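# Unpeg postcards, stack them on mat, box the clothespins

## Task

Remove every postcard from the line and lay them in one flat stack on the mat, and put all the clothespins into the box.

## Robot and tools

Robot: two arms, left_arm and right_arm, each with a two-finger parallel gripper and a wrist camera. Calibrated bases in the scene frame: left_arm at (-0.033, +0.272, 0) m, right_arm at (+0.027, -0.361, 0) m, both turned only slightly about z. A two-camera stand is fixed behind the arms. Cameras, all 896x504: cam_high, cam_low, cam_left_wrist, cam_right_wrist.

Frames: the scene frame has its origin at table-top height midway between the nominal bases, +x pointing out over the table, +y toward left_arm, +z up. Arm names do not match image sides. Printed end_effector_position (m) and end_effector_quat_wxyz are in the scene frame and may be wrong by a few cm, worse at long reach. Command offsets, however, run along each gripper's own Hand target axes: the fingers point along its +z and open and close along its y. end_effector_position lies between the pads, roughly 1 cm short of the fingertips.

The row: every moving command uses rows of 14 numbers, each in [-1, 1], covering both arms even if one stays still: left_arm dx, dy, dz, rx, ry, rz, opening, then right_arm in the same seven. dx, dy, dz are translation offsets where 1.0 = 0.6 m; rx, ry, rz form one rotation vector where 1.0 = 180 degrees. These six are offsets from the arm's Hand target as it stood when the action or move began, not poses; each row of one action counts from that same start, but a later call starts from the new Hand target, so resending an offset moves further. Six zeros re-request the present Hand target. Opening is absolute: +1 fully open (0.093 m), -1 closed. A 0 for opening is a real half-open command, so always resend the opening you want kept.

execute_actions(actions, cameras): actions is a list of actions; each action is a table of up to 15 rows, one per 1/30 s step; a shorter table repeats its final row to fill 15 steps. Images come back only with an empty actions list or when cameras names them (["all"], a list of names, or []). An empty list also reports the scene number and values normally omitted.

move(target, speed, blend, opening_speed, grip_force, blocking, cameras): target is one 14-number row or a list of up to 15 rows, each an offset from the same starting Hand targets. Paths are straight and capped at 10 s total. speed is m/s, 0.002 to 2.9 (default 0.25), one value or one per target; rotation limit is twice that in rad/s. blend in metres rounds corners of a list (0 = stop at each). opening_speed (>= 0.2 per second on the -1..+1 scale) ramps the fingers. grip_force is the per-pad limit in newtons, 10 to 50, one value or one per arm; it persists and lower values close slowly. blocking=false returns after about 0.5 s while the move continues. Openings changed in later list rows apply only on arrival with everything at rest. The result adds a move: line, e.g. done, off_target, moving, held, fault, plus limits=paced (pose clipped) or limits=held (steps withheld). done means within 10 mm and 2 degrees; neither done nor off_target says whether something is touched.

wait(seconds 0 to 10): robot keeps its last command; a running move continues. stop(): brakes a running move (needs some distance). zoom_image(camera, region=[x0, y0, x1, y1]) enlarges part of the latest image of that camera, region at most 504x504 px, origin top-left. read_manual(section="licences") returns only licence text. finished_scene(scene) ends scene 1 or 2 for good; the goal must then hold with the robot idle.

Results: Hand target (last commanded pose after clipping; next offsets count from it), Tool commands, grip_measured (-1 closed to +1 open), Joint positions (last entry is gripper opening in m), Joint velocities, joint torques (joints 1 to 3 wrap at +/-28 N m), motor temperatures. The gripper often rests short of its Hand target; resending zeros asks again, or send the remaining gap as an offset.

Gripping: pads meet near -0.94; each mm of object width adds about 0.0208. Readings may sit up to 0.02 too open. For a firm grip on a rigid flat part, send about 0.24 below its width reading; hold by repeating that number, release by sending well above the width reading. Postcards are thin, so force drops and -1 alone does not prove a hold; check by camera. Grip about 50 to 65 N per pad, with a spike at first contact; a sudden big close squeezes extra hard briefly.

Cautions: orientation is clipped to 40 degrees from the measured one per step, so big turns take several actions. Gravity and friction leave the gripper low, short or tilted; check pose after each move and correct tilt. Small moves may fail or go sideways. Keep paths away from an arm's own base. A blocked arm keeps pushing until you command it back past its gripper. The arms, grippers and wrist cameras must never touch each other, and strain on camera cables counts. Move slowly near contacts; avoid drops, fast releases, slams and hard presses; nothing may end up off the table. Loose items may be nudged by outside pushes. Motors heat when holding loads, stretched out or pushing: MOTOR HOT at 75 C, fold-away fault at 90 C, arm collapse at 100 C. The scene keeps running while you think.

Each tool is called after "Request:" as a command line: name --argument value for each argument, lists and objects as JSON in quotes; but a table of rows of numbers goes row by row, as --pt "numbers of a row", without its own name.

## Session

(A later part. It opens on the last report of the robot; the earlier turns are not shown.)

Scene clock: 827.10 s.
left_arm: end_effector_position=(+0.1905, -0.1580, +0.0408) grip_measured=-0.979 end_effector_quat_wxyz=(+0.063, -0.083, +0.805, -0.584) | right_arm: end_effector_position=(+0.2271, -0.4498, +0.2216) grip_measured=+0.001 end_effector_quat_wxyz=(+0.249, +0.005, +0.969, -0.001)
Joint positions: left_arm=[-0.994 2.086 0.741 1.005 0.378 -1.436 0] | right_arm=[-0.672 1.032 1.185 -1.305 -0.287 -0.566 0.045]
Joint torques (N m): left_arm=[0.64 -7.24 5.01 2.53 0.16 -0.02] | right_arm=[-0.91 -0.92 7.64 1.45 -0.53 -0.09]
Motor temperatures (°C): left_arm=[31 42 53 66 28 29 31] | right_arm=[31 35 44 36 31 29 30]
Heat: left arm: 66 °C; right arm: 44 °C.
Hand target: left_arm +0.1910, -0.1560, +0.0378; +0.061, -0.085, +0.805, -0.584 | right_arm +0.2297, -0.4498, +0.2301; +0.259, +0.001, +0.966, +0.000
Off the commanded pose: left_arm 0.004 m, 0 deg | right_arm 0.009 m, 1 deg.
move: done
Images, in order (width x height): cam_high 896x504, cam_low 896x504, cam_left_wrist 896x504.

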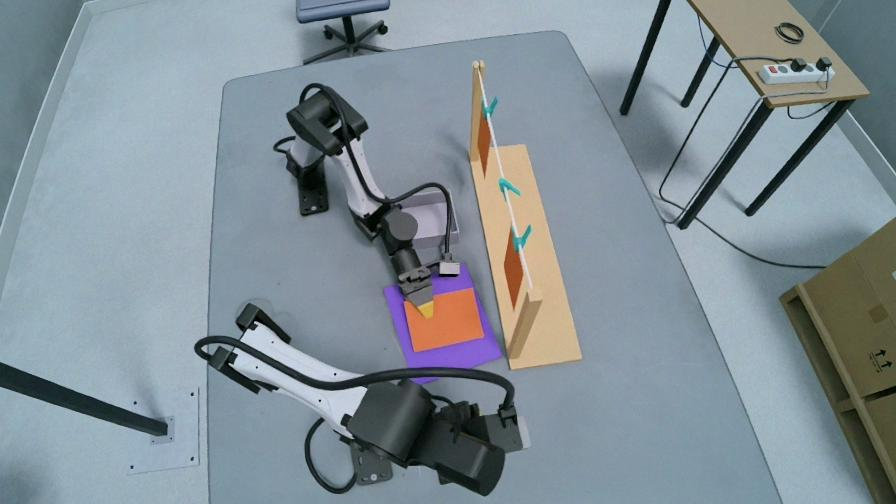

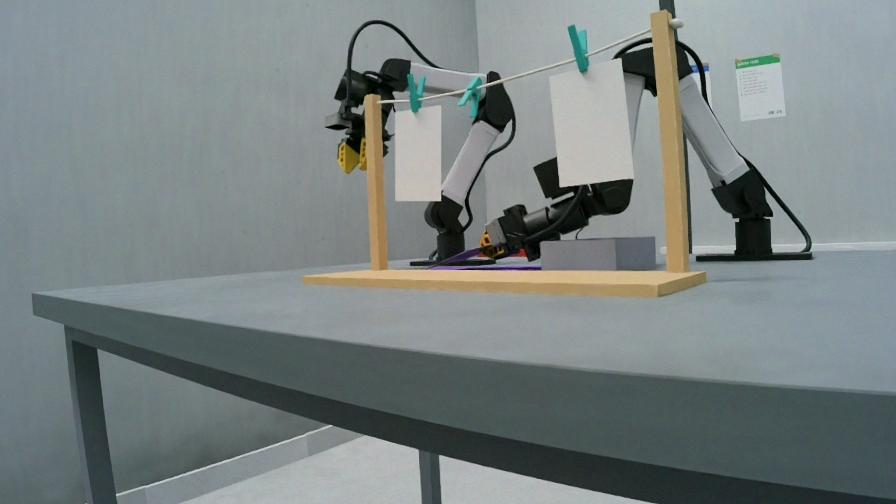

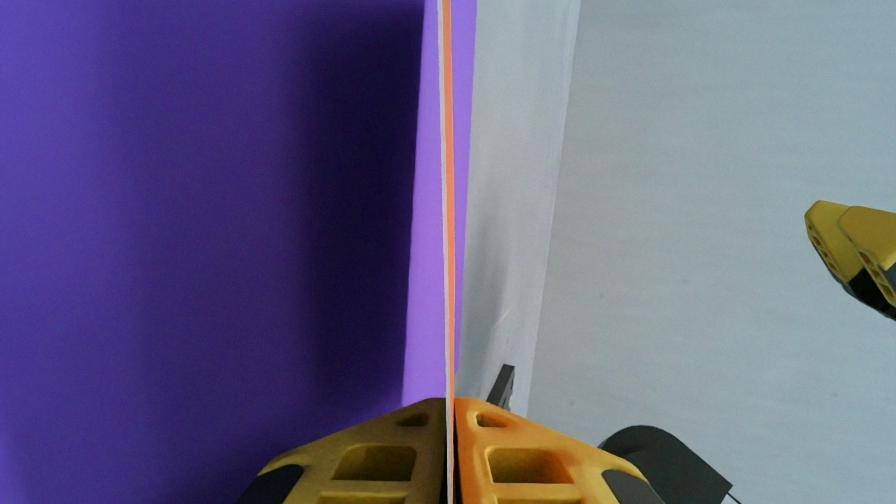

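Request:
move --target '[0, 0.01, -0.0035, -0.022, 0, 0, -1, 0, 0, 0, 0, 0, 0, 0]' --speed 0.08

Request:
move --target '[0, 0, 0, 0, 0, 0, -0.5, 0, 0, 0, 0, 0, 0, 0]' --opening_speed 0.6 --cameras '["cam_left_wrist", "cam_low", "cam_high"]'

Scene clock: 839.80 s.
left_arm: end_effector_position=(+0.1877, -0.1540, +0.0300) grip_measured=-0.979 end_effector_quat_wxyz=(+0.052, -0.090, +0.820, -0.563) | right_arm: end_effector_position=(+0.2271, -0.4498, +0.2216) grip_measured=+0.001 end_effector_quat_wxyz=(+0.249, +0.005, +0.969, -0.001)
Joint positions: left_arm=[-0.994 2.08 0.741 0.94 0.378 -1.434 0] | right_arm=[-0.672 1.032 1.185 -1.305 -0.287 -0.566 0.045]
Joint torques (N m): left_arm=[0.62 -9.69 5.61 1.89 0.15 0.27] | right_arm=[-0.91 -0.91 7.64 1.45 -0.53 -0.09]
Motor temperatures (°C): left_arm=[31 43 51 66 28 29 31] | right_arm=[31 35 44 36 31 29 30]
Heat: left arm: 66 °C; right arm: 44 °C.
Hand target: left_arm +0.1902, -0.1522, +0.0329; +0.058, -0.087, +0.824, -0.556 | right_arm +0.2297, -0.4498, +0.2301; +0.259, +0.001, +0.966, +0.000
Off the commanded pose: left_arm 0.004 m, 1 deg | right_arm 0.009 m, 1 deg.
move: done

Scene clock: 840.83 s.
left_arm: end_effector_position=(+0.1877, -0.1540, +0.0321) grip_measured=-0.503 end_effector_quat_wxyz=(+0.053, -0.089, +0.820, -0.563) | right_arm: end_effector_position=(+0.2271, -0.4498, +0.2216) grip_measured=+0.001 end_effector_quat_wxyz=(+0.249, +0.005, +0.969, -0.001)
Joint positions: left_arm=[-0.994 2.071 0.741 0.932 0.378 -1.432 0.021] | right_arm=[-0.672 1.032 1.185 -1.305 -0.287 -0.566 0.045]
Joint torques (N m): left_arm=[0.8 -9.11 5.87 1.95 0.17 0.24] | right_arm=[-0.9 -0.91 7.64 1.45 -0.53 -0.09]
Motor temperatures (°C): left_arm=[31 43 51 66 28 29 31] | right_arm=[31 35 44 36 31 29 30]
Heat: left arm: 66 °C; right arm: 44 °C.
Hand target: left_arm +0.1902, -0.1522, +0.0329; +0.058, -0.087, +0.824, -0.556 | right_arm +0.2297, -0.4498, +0.2301; +0.259, +0.001, +0.966, +0.000
Off the commanded pose: left_arm 0.003 m, 1 deg | right_arm 0.009 m, 1 deg.
move: done
Images, in order (width x height): cam_high 896x504, cam_low 896x504, cam_left_wrist 896x504.

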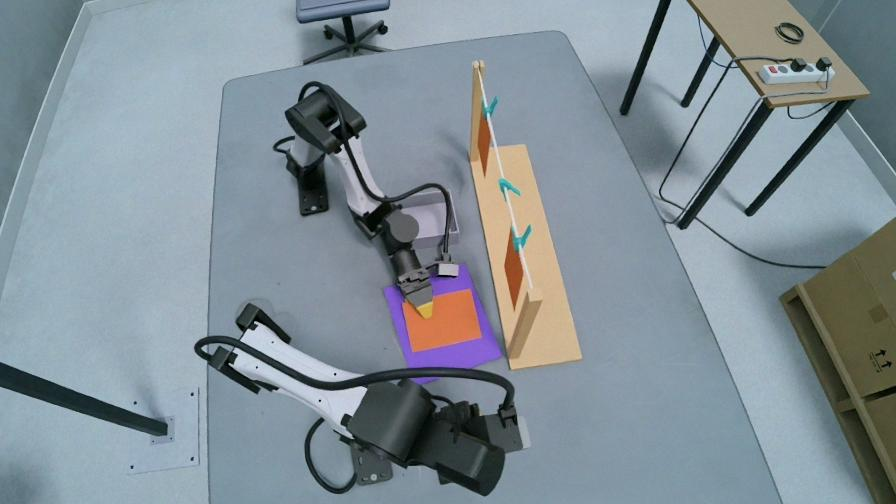

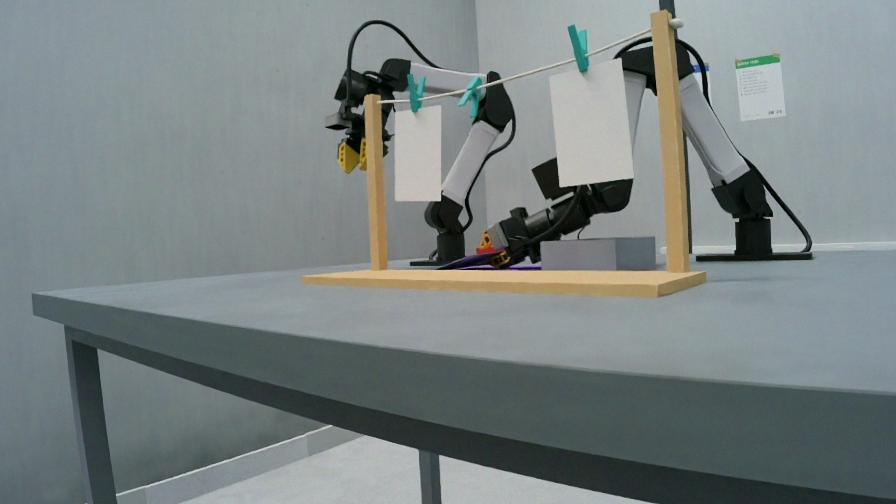

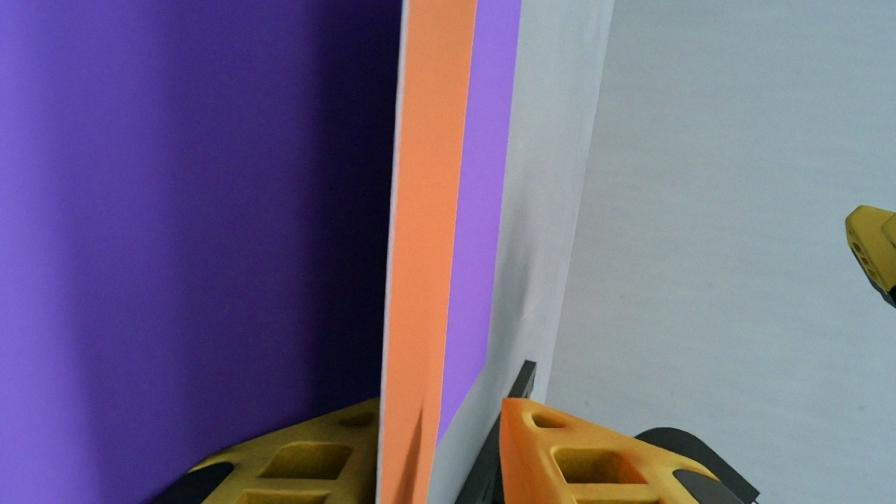

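Request:
move --target '[0, 0.0, -0.13, 0, 0, 0, -0.5, 0, 0, 0, 0, 0, 0, 0]' --speed 0.3 --cameras '["cam_left_wrist", "cam_low", "cam_high"]'

Scene clock: 847.53 s.
left_arm: end_effector_position=(+0.1764, -0.0835, +0.0580) grip_measured=-0.502 end_effector_quat_wxyz=(+0.053, -0.097, +0.825, -0.555) | right_arm: end_effector_position=(+0.2271, -0.4498, +0.2216) grip_measured=+0.001 end_effector_quat_wxyz=(+0.249, +0.005, +0.969, -0.001)
Joint positions: left_arm=[-0.886 1.784 0.499 0.848 0.465 -1.386 0.021] | right_arm=[-0.672 1.032 1.185 -1.305 -0.287 -0.566 0.045]
Joint torques (N m): left_arm=[0.61 -7.47 5.04 2.17 0.29 0.31] | right_arm=[-0.91 -0.91 7.65 1.45 -0.53 -0.09]
Motor temperatures (°C): left_arm=[31 44 51 65 28 29 31] | right_arm=[31 35 44 36 31 29 30]
Heat: left arm: 65 °C; right arm: 44 °C.
Hand target: left_arm +0.1752, -0.0814, +0.0620; +0.058, -0.087, +0.824, -0.556 | right_arm +0.2297, -0.4498, +0.2301; +0.259, +0.001, +0.966, +0.000
Off the commanded pose: left_arm 0.005 m, 1 deg | right_arm 0.009 m, 1 deg.
move: done
Images, in order (width x height): cam_high 896x504, cam_low 896x504, cam_left_wrist 896x504.

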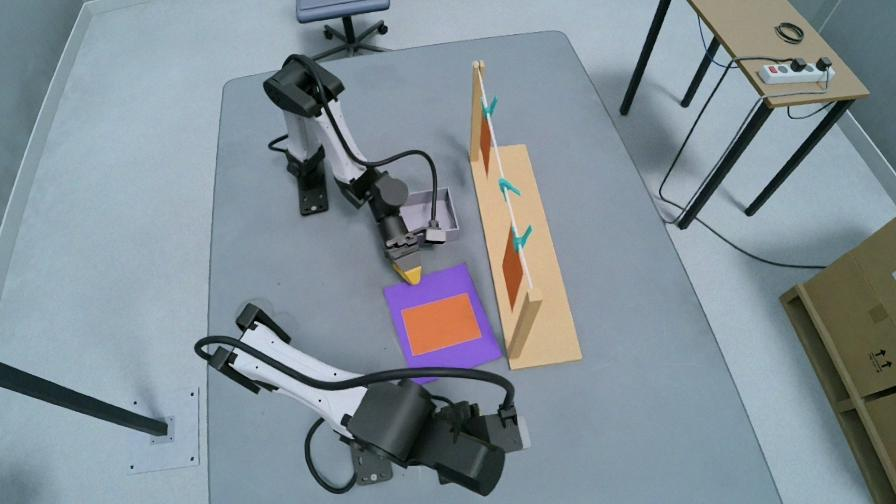

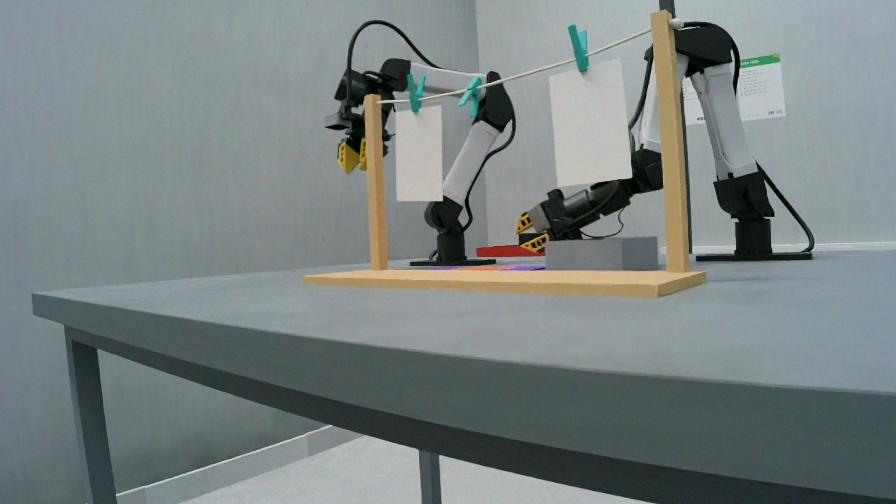

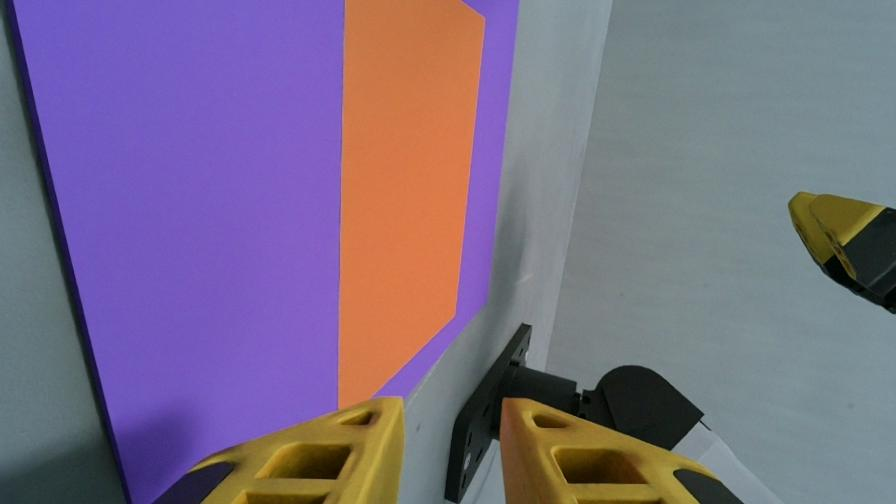

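Request:
move --pt "-0.0697 -0.1625 -0.0337 0.0865 -0.1023 0.3885 -0.5 0 0 0 0 0 0 0" --pt "-0.165 -0.1567 0.0805 0.0865 -0.1023 0.3885 0.7 0 0 0 0 0 0 0" --speed '[0.3, 0.2]' --blend '[0.02, 0]' --cameras '["cam_left_wrist", "cam_low", "cam_high"]'

Scene clock: 885.37 s.
left_arm: end_effector_position=(+0.2842, -0.1366, +0.1277) grip_measured=+0.698 end_effector_quat_wxyz=(+0.488, +0.316, +0.637, -0.507) | right_arm: end_effector_position=(+0.2271, -0.4498, +0.2216) grip_measured=+0.001 end_effector_quat_wxyz=(+0.249, +0.005, +0.969, -0.001)
Joint positions: left_arm=[-0.781 2.096 0.863 1.22 0.516 -0.338 0.079] | right_arm=[-0.672 1.032 1.185 -1.305 -0.287 -0.566 0.045]
Joint torques (N m): left_arm=[0.65 -7.9 7.83 2.3 0.2 0.26] | right_arm=[-0.91 -0.92 7.64 1.45 -0.53 -0.09]
Motor temperatures (°C): left_arm=[31 45 50 63 28 29 31] | right_arm=[31 34 44 36 31 29 30]
Heat: left arm: 63 °C; right arm: 44 °C.
Hand target: left_arm +0.2887, -0.1390, +0.1311; +0.498, +0.323, +0.629, -0.503 | right_arm +0.2297, -0.4498, +0.2301; +0.259, +0.001, +0.966, +0.000
Off the commanded pose: left_arm 0.006 m, 2 deg | right_arm 0.009 m, 1 deg.
move: done
Images, in order (width x height): cam_high 896x504, cam_low 896x504, cam_left_wrist 896x504.

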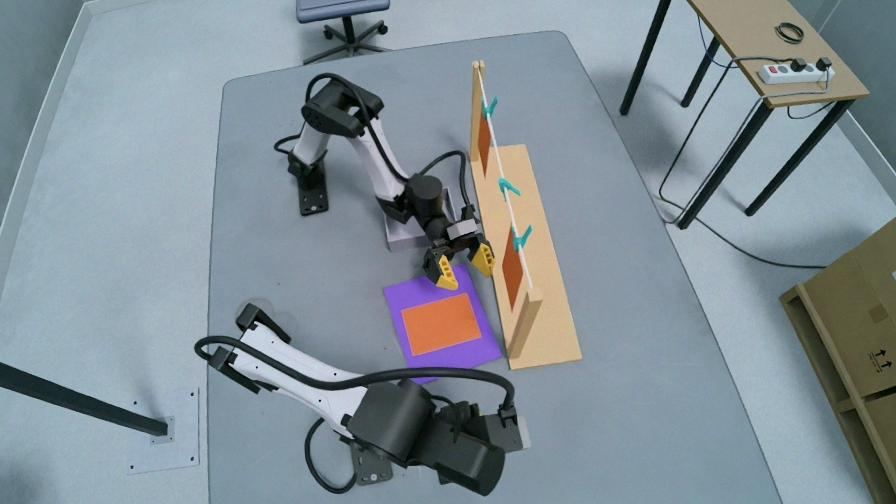

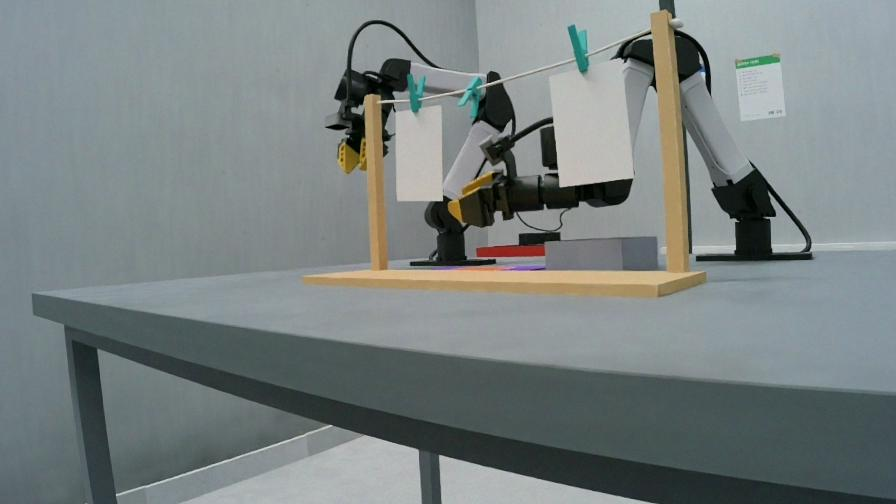

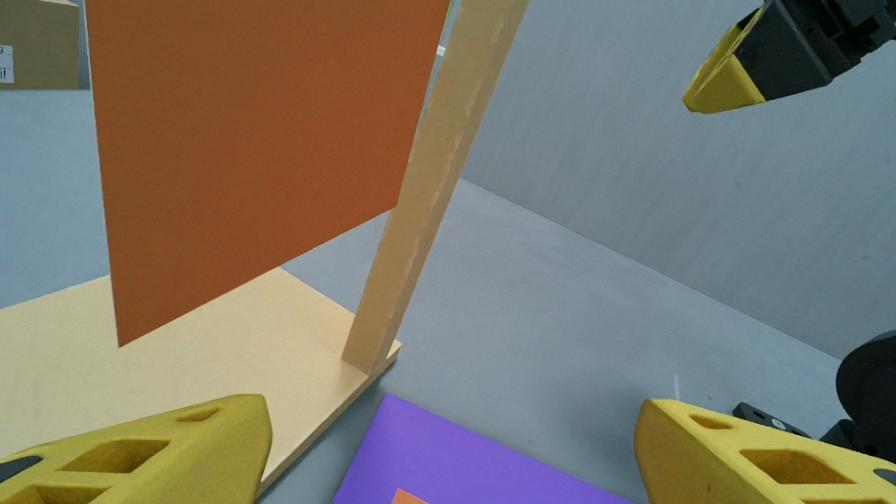

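Request:
move --pt "0.043 0.014 0 0 0 0 0.7 0 0 0 0 0 0 0" --pt "0.0158 0.0975 0.0755 0 0 0 0.7 0 0 0 0 0 0 0" --speed 0.15 --blend '[0.01, 0]' --cameras '["cam_left_wrist"]'

Scene clock: 900.87 s.
left_arm: end_effector_position=(+0.3494, -0.1633, +0.1029) grip_measured=+0.698 end_effector_quat_wxyz=(+0.491, +0.315, +0.635, -0.506) | right_arm: end_effector_position=(+0.2271, -0.4498, +0.2216) grip_measured=+0.001 end_effector_quat_wxyz=(+0.249, +0.005, +0.969, -0.001)
Joint positions: left_arm=[-0.724 2.334 1.18 1.147 0.569 -0.337 0.079] | right_arm=[-0.672 1.032 1.185 -1.305 -0.287 -0.566 0.045]
Joint torques (N m): left_arm=[0.62 -9.68 8.35 2.29 0.2 0.22] | right_arm=[-0.91 -0.92 7.64 1.45 -0.53 -0.09]
Motor temperatures (°C): left_arm=[31 44 51 62 28 29 31] | right_arm=[31 34 44 36 31 29 30]
Heat: left arm: 62 °C; right arm: 44 °C.
Hand target: left_arm +0.3526, -0.1663, +0.1040; +0.498, +0.323, +0.629, -0.502 | right_arm +0.2297, -0.4498, +0.2301; +0.259, +0.001, +0.966, +0.000
Off the commanded pose: left_arm 0.004 m, 1 deg | right_arm 0.009 m, 1 deg.
move: done
Images, in order (width x height): cam_left_wrist 896x504.

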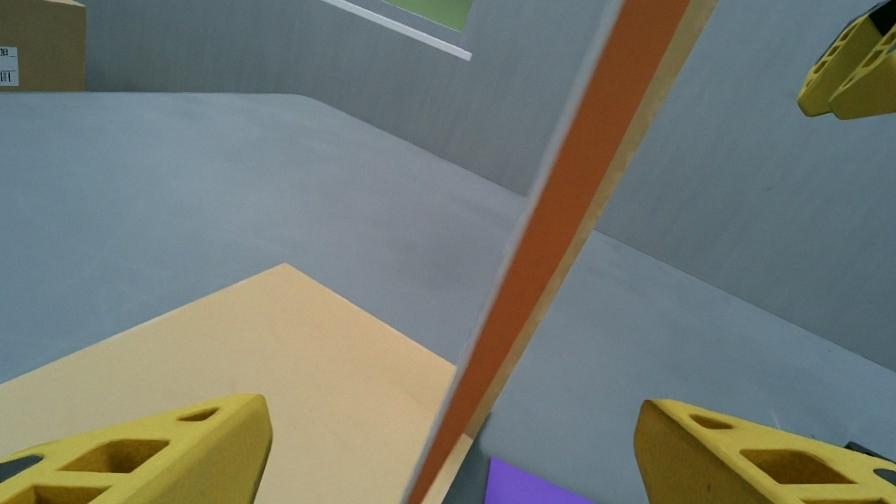

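Request:
move --pt "-0.13 -0.0422 0 0 0 0 0.7 0 0 0 0 0 0 0" --pt "-0.135 -0.1835 -0.0582 0.1095 -0.0182 -0.157 0.7 0 0 0 0 0 0 0" --speed 0.1 --blend '[0.01, 0]' --cameras '["cam_left_wrist", "cam_low"]'

Scene clock: 927.70 s.
left_arm: end_effector_position=(+0.2733, -0.1587, +0.2016) grip_measured=+0.698 end_effector_quat_wxyz=(-0.312, -0.219, -0.594, +0.709) | right_arm: end_effector_position=(+0.2271, -0.4498, +0.2216) grip_measured=+0.001 end_effector_quat_wxyz=(+0.249, +0.005, +0.969, -0.001)
Joint positions: left_arm=[-0.763 2.131 1.043 1.366 0.759 -0.996 0.079] | right_arm=[-0.672 1.032 1.185 -1.305 -0.287 -0.566 0.045]
Joint torques (N m): left_arm=[-0.17 -11.22 5.71 2.22 0.08 -0.11] | right_arm=[-0.91 -0.92 7.64 1.45 -0.53 -0.09]
Motor temperatures (°C): left_arm=[31 51 51 60 28 29 31] | right_arm=[31 34 44 36 31 29 30]
Heat: left arm: 60 °C; right arm: 44 °C.
Hand target: left_arm +0.2662, -0.1570, +0.2150; -0.316, -0.226, -0.580, +0.716 | right_arm +0.2297, -0.4498, +0.2301; +0.259, +0.001, +0.966, +0.000
Off the commanded pose: left_arm 0.015 m, 2 deg | right_arm 0.009 m, 1 deg.
move: off_target (left_arm)
Images, in order (width x height): cam_low 896x504, cam_left_wrist 896x504.

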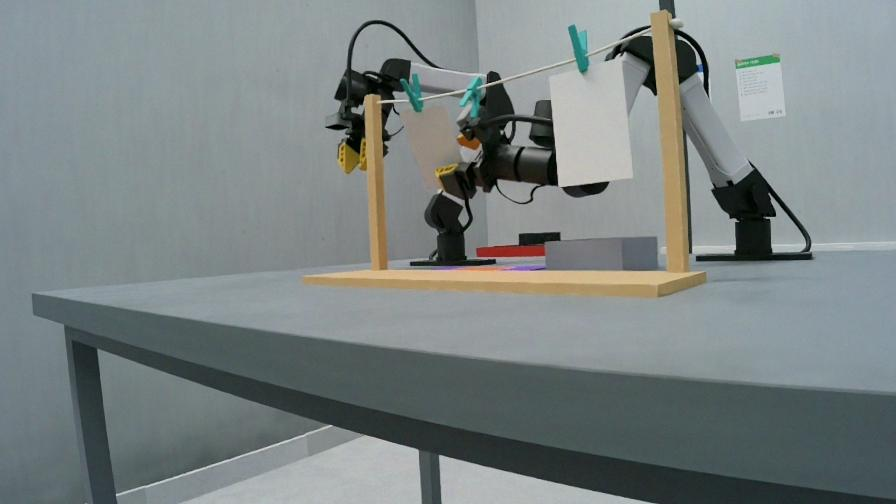

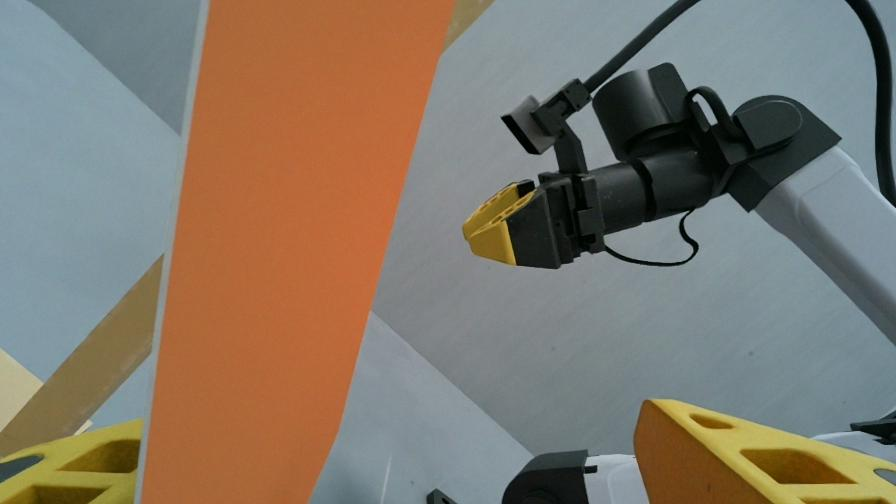

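Request:
move --target '[0, 0, 0, 0, 0, 0, -1, 0, 0, 0, 0, 0, 0, 0]' --opening_speed 0.6 --cameras '["cam_left_wrist", "cam_low"]'

Scene clock: 943.70 s.
left_arm: end_effector_position=(+0.2733, -0.1587, +0.2018) grip_measured=-0.979 end_effector_quat_wxyz=(-0.312, -0.219, -0.594, +0.709) | right_arm: end_effector_position=(+0.2271, -0.4498, +0.2216) grip_measured=+0.001 end_effector_quat_wxyz=(+0.249, +0.005, +0.969, -0.001)
Joint positions: left_arm=[-0.763 2.131 1.043 1.367 0.759 -0.997 0] | right_arm=[-0.672 1.032 1.185 -1.305 -0.287 -0.566 0.045]
Joint torques (N m): left_arm=[-0.09 -11.3 5.59 2.25 0.11 -0.13] | right_arm=[-0.91 -0.91 7.64 1.45 -0.53 -0.09]
Motor temperatures (°C): left_arm=[31 52 51 60 28 29 31] | right_arm=[31 34 44 36 31 29 30]
Heat: left arm: 60 °C; right arm: 44 °C.
Hand target: left_arm +0.2661, -0.1570, +0.2150; -0.316, -0.226, -0.580, +0.716 | right_arm +0.2297, -0.4498, +0.2301; +0.259, +0.001, +0.966, +0.000
Off the commanded pose: left_arm 0.015 m, 2 deg | right_arm 0.009 m, 1 deg.
move: off_target (left_arm)
Images, in order (width x height): cam_low 896x504, cam_left_wrist 896x504.

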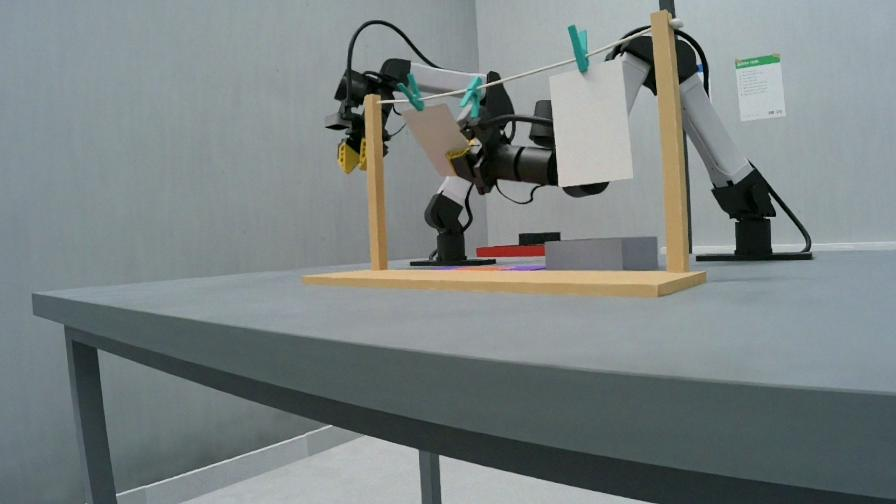

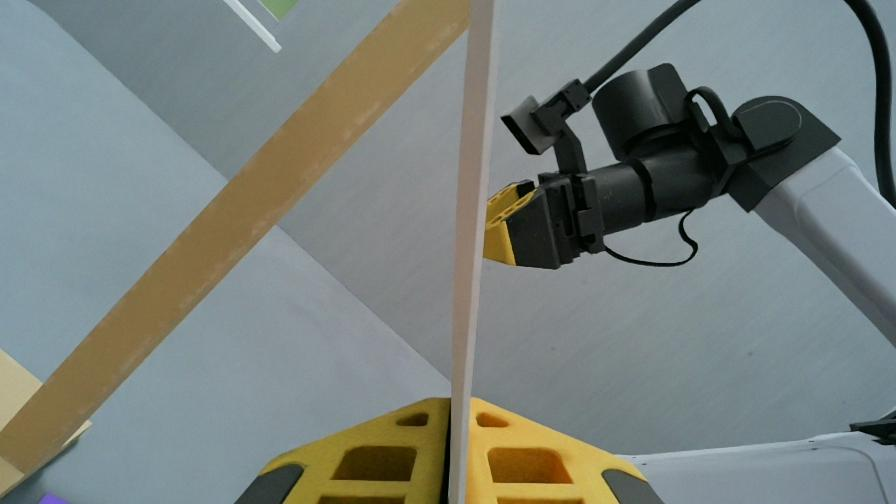

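Request:
move --target '[0.1217, 0.0033, -0.024, 0, 0, 0, -1, 0, 0, 0, 0, 0, 0, 0]' --speed 0.05 --cameras '["cam_left_wrist", "cam_low", "cam_high"]'

Scene clock: 953.23 s.
left_arm: end_effector_position=(+0.2189, -0.1598, +0.1448) grip_measured=-0.979 end_effector_quat_wxyz=(-0.273, -0.216, -0.629, +0.695) | right_arm: end_effector_position=(+0.2271, -0.4498, +0.2216) grip_measured=+0.001 end_effector_quat_wxyz=(+0.249, +0.005, +0.969, -0.001)
Joint positions: left_arm=[-0.856 2.149 0.848 1.452 0.696 -0.962 0] | right_arm=[-0.672 1.032 1.185 -1.305 -0.287 -0.566 0.045]
Joint torques (N m): left_arm=[-0.21 -7.99 5.08 3.26 -0.04 0.24] | right_arm=[-0.91 -0.9 7.65 1.45 -0.53 -0.09]
Motor temperatures (°C): left_arm=[31 53 50 61 28 29 31] | right_arm=[31 34 45 36 31 29 30]
Heat: left arm: 61 °C; right arm: 45 °C.
Hand target: left_arm +0.2160, -0.1571, +0.1600; -0.316, -0.226, -0.580, +0.716 | right_arm +0.2297, -0.4498, +0.2301; +0.259, +0.001, +0.966, +0.000
Off the commanded pose: left_arm 0.016 m, 8 deg | right_arm 0.009 m, 1 deg.
joint sent to its limit (left arm) — joint 4 (wrist pitch), upper limit. The joint targets still meet the commanded pose.
move: off_target (left_arm)
Images, in order (width x height): cam_high 896x504, cam_low 896x504, cam_left_wrist 896x504.

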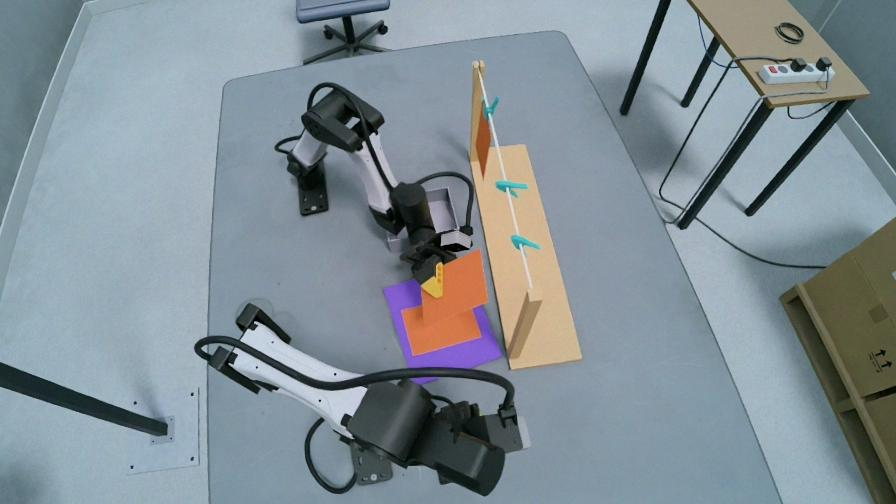

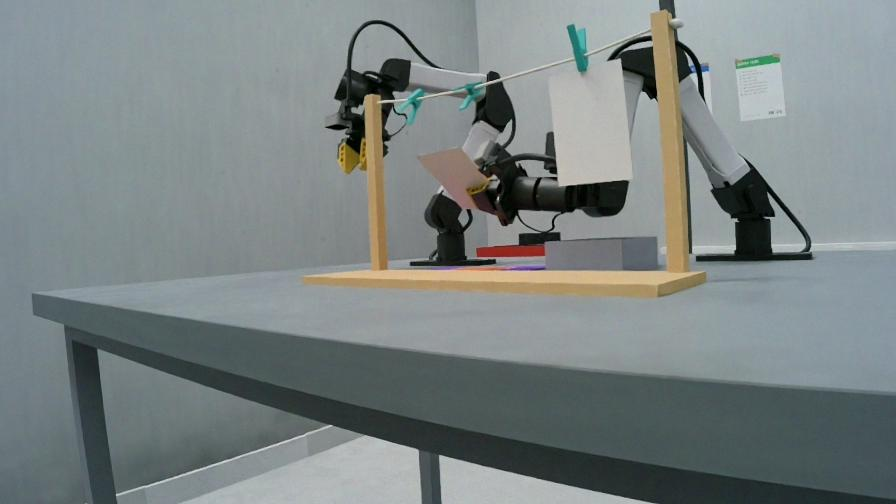

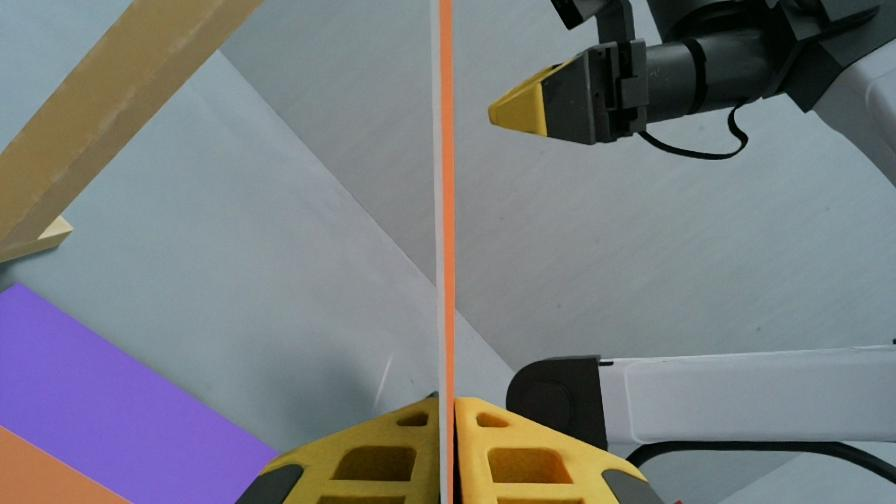

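Request:
move --target '[0.0412, -0.0239, -0.0203, -0.1838, 0.0168, -0.2467, -1, 0, 0, 0, 0, 0, 0, 0]' --speed 0.15 --cameras '["cam_high"]'

Scene clock: 965.37 s.
left_arm: end_effector_position=(+0.1850, -0.1428, +0.1288) grip_measured=-0.979 end_effector_quat_wxyz=(+0.052, -0.085, +0.816, -0.569) | right_arm: end_effector_position=(+0.2271, -0.4498, +0.2216) grip_measured=+0.001 end_effector_quat_wxyz=(+0.249, +0.005, +0.969, -0.001)
Joint positions: left_arm=[-0.977 1.711 0.785 0.54 0.403 -1.426 0] | right_arm=[-0.672 1.032 1.185 -1.305 -0.287 -0.566 0.045]
Joint torques (N m): left_arm=[-0.14 -9.02 9.69 2.23 0.08 -0.11] | right_arm=[-0.91 -0.91 7.65 1.45 -0.53 -0.09]
Motor temperatures (°C): left_arm=[31 52 50 65 28 29 31] | right_arm=[31 34 45 36 31 29 30]
Heat: left arm: 65 °C; right arm: 45 °C.
Hand target: left_arm +0.1880, -0.1480, +0.1500; +0.061, -0.085, +0.804, -0.585 | right_arm +0.2297, -0.4498, +0.2301; +0.259, +0.001, +0.966, +0.000
Off the commanded pose: left_arm 0.022 m, 3 deg | right_arm 0.009 m, 1 deg.
move: off_target (left_arm)
Images, in order (width x height): cam_high 896x504.

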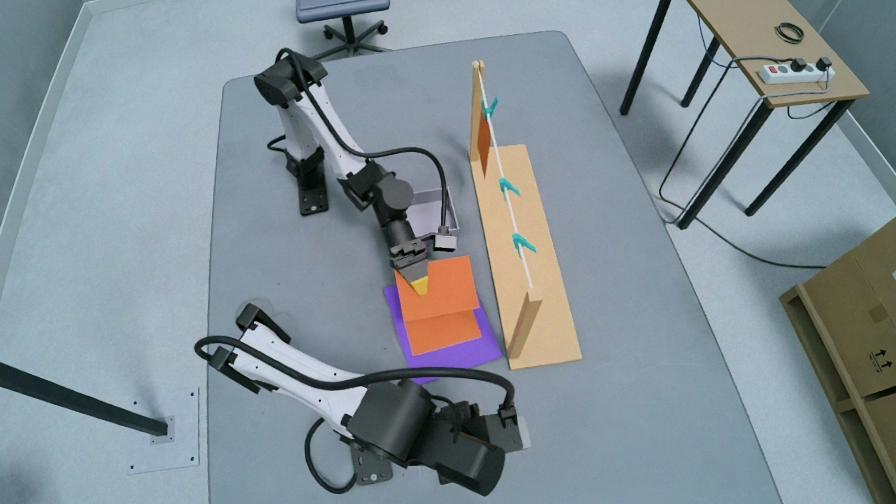

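Request:
move --target '[0.0042, 0.1355, 0.0897, -0.03, 0, 0, -1, 0, 0, 0, 0, 0, 0, 0]' --speed 0.12 --cameras '["cam_high", "cam_left_wrist"]'

Request:
zoom_image --camera "cam_high" --region '[360, 230, 540, 400]'

Scene clock: 982.67 s.
left_arm: end_effector_position=(+0.1858, -0.1655, +0.0473) grip_measured=-0.979 end_effector_quat_wxyz=(+0.045, -0.093, +0.839, -0.535) | right_arm: end_effector_position=(+0.2271, -0.4498, +0.2216) grip_measured=+0.001 end_effector_quat_wxyz=(+0.249, +0.005, +0.969, -0.001)
Joint positions: left_arm=[-1.02 1.993 0.821 0.703 0.35 -1.426 0] | right_arm=[-0.672 1.032 1.185 -1.305 -0.287 -0.566 0.045]
Joint torques (N m): left_arm=[0.01 -7.79 8.83 2.44 0.02 0.14] | right_arm=[-0.91 -0.91 7.64 1.45 -0.53 -0.09]
Motor temperatures (°C): left_arm=[31 51 52 62 28 29 31] | right_arm=[31 34 45 36 31 29 30]
Heat: left arm: 62 °C; right arm: 45 °C.
Hand target: left_arm +0.1909, -0.1742, +0.0562; +0.057, -0.088, +0.831, -0.547 | right_arm +0.2297, -0.4498, +0.2301; +0.259, +0.001, +0.966, +0.000
Off the commanded pose: left_arm 0.013 m, 2 deg | right_arm 0.009 m, 1 deg.
move: off_target (left_arm)
Images, in order (width x height): cam_high 896x504, cam_left_wrist 896x504.

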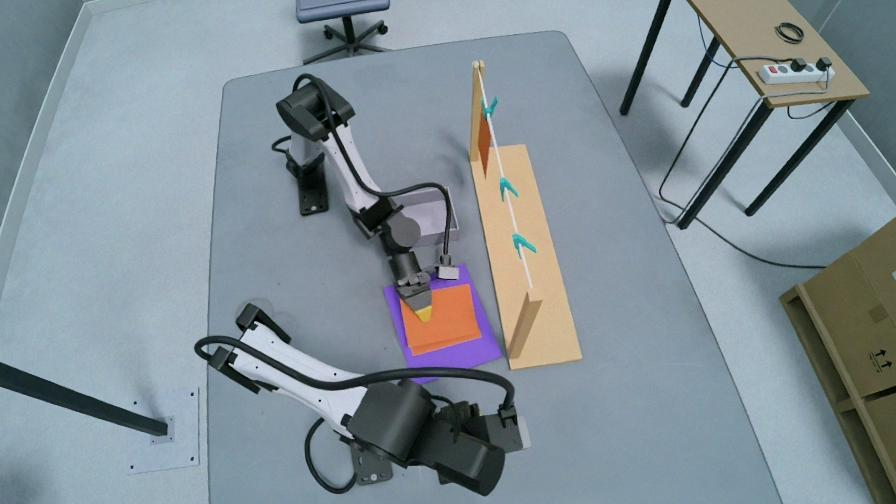

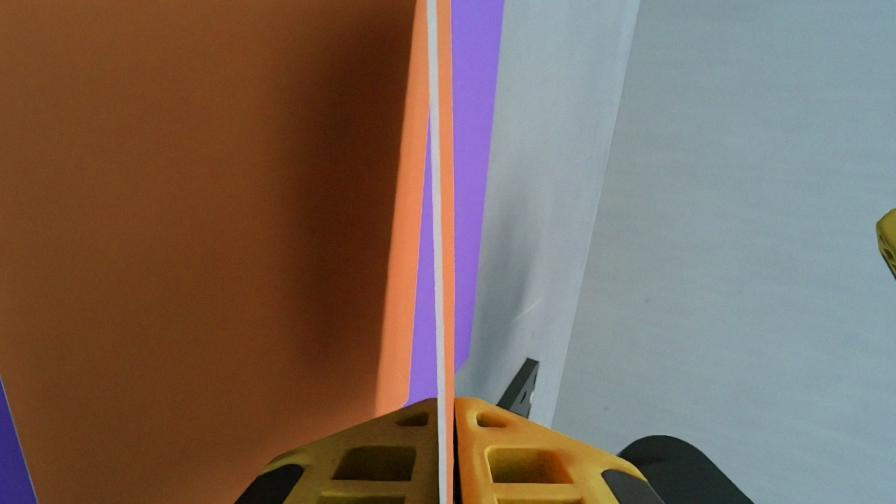

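Scaled by 2.800.

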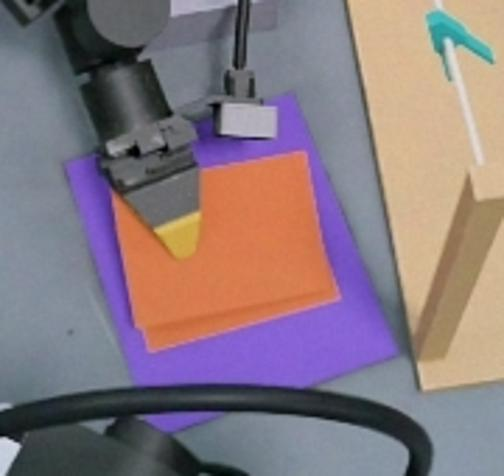

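Request:
move --target '[-0.0066, 0.0366, 0.0002, 0, -0.0255, -0.011, -1, 0, 0, 0, 0, 0, 0, 0]' --speed 0.1 --cameras '["cam_high", "cam_left_wrist"]'

Request:
zoom_image --camera "cam_high" --region '[360, 230, 540, 400]'

Scene clock: 1011.03 s.
left_arm: end_effector_position=(+0.1936, -0.1655, +0.0395) grip_measured=-0.979 end_effector_quat_wxyz=(+0.079, -0.117, +0.827, -0.544) | right_arm: end_effector_position=(+0.2271, -0.4498, +0.2216) grip_measured=+0.001 end_effector_quat_wxyz=(+0.249, +0.005, +0.969, -0.001)
Joint positions: left_arm=[-1.038 2.039 0.795 0.824 0.256 -1.454 0] | right_arm=[-0.672 1.032 1.185 -1.305 -0.287 -0.566 0.045]
Joint torques (N m): left_arm=[-0.17 -7.62 5.44 2.44 0.12 -0.09] | right_arm=[-0.91 -0.91 7.64 1.45 -0.53 -0.09]
Motor temperatures (°C): left_arm=[31 50 52 62 28 29 31] | right_arm=[31 34 45 36 31 29 30]
Heat: left arm: 62 °C; right arm: 45 °C.
Hand target: left_arm +0.1929, -0.1650, +0.0360; +0.081, -0.124, +0.826, -0.543 | right_arm +0.2297, -0.4498, +0.2301; +0.259, +0.001, +0.966, +0.000
Off the commanded pose: left_arm 0.004 m, 1 deg | right_arm 0.009 m, 1 deg.
move: done
Images, in order (width x height): cam_high 896x504, cam_left_wrist 896x504.

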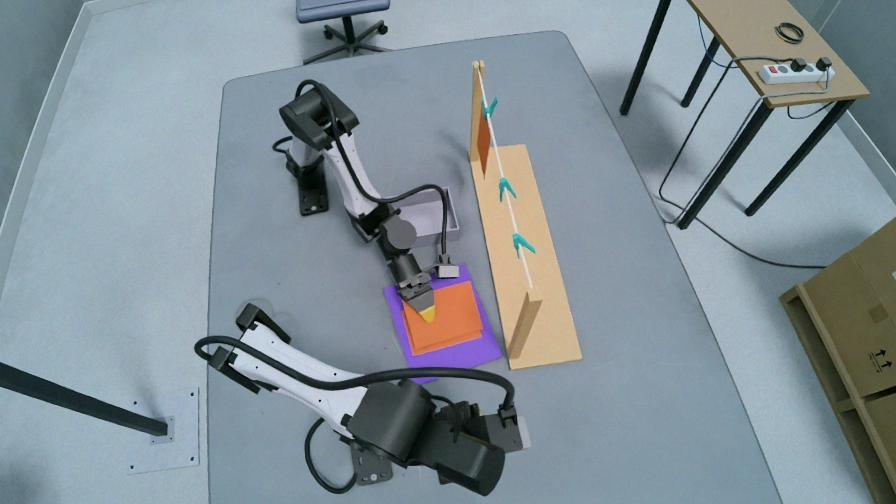

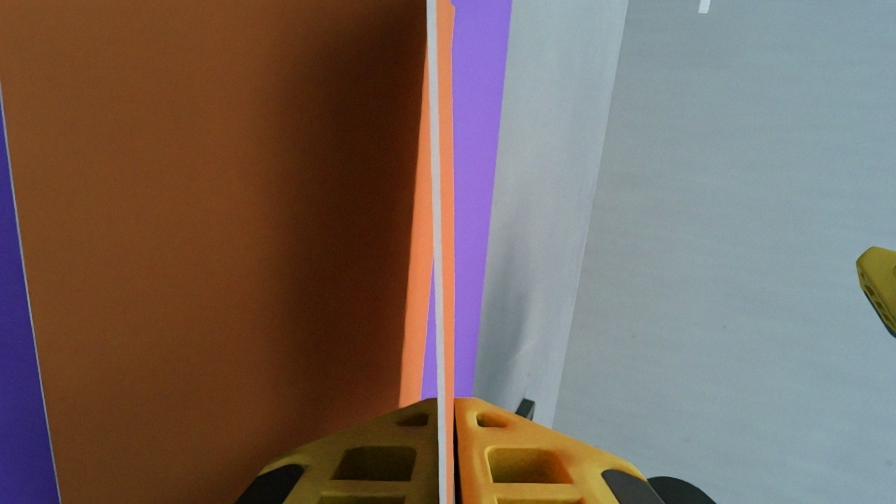

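Scaled by 2.800.

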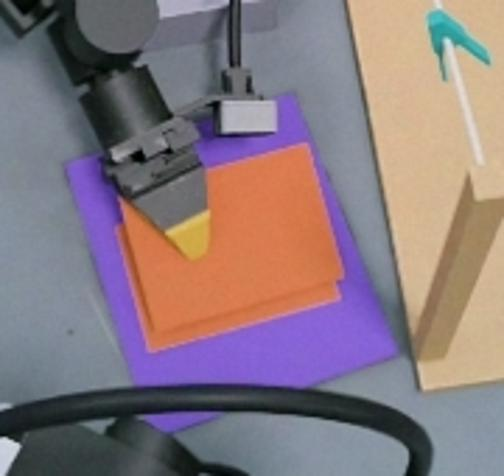

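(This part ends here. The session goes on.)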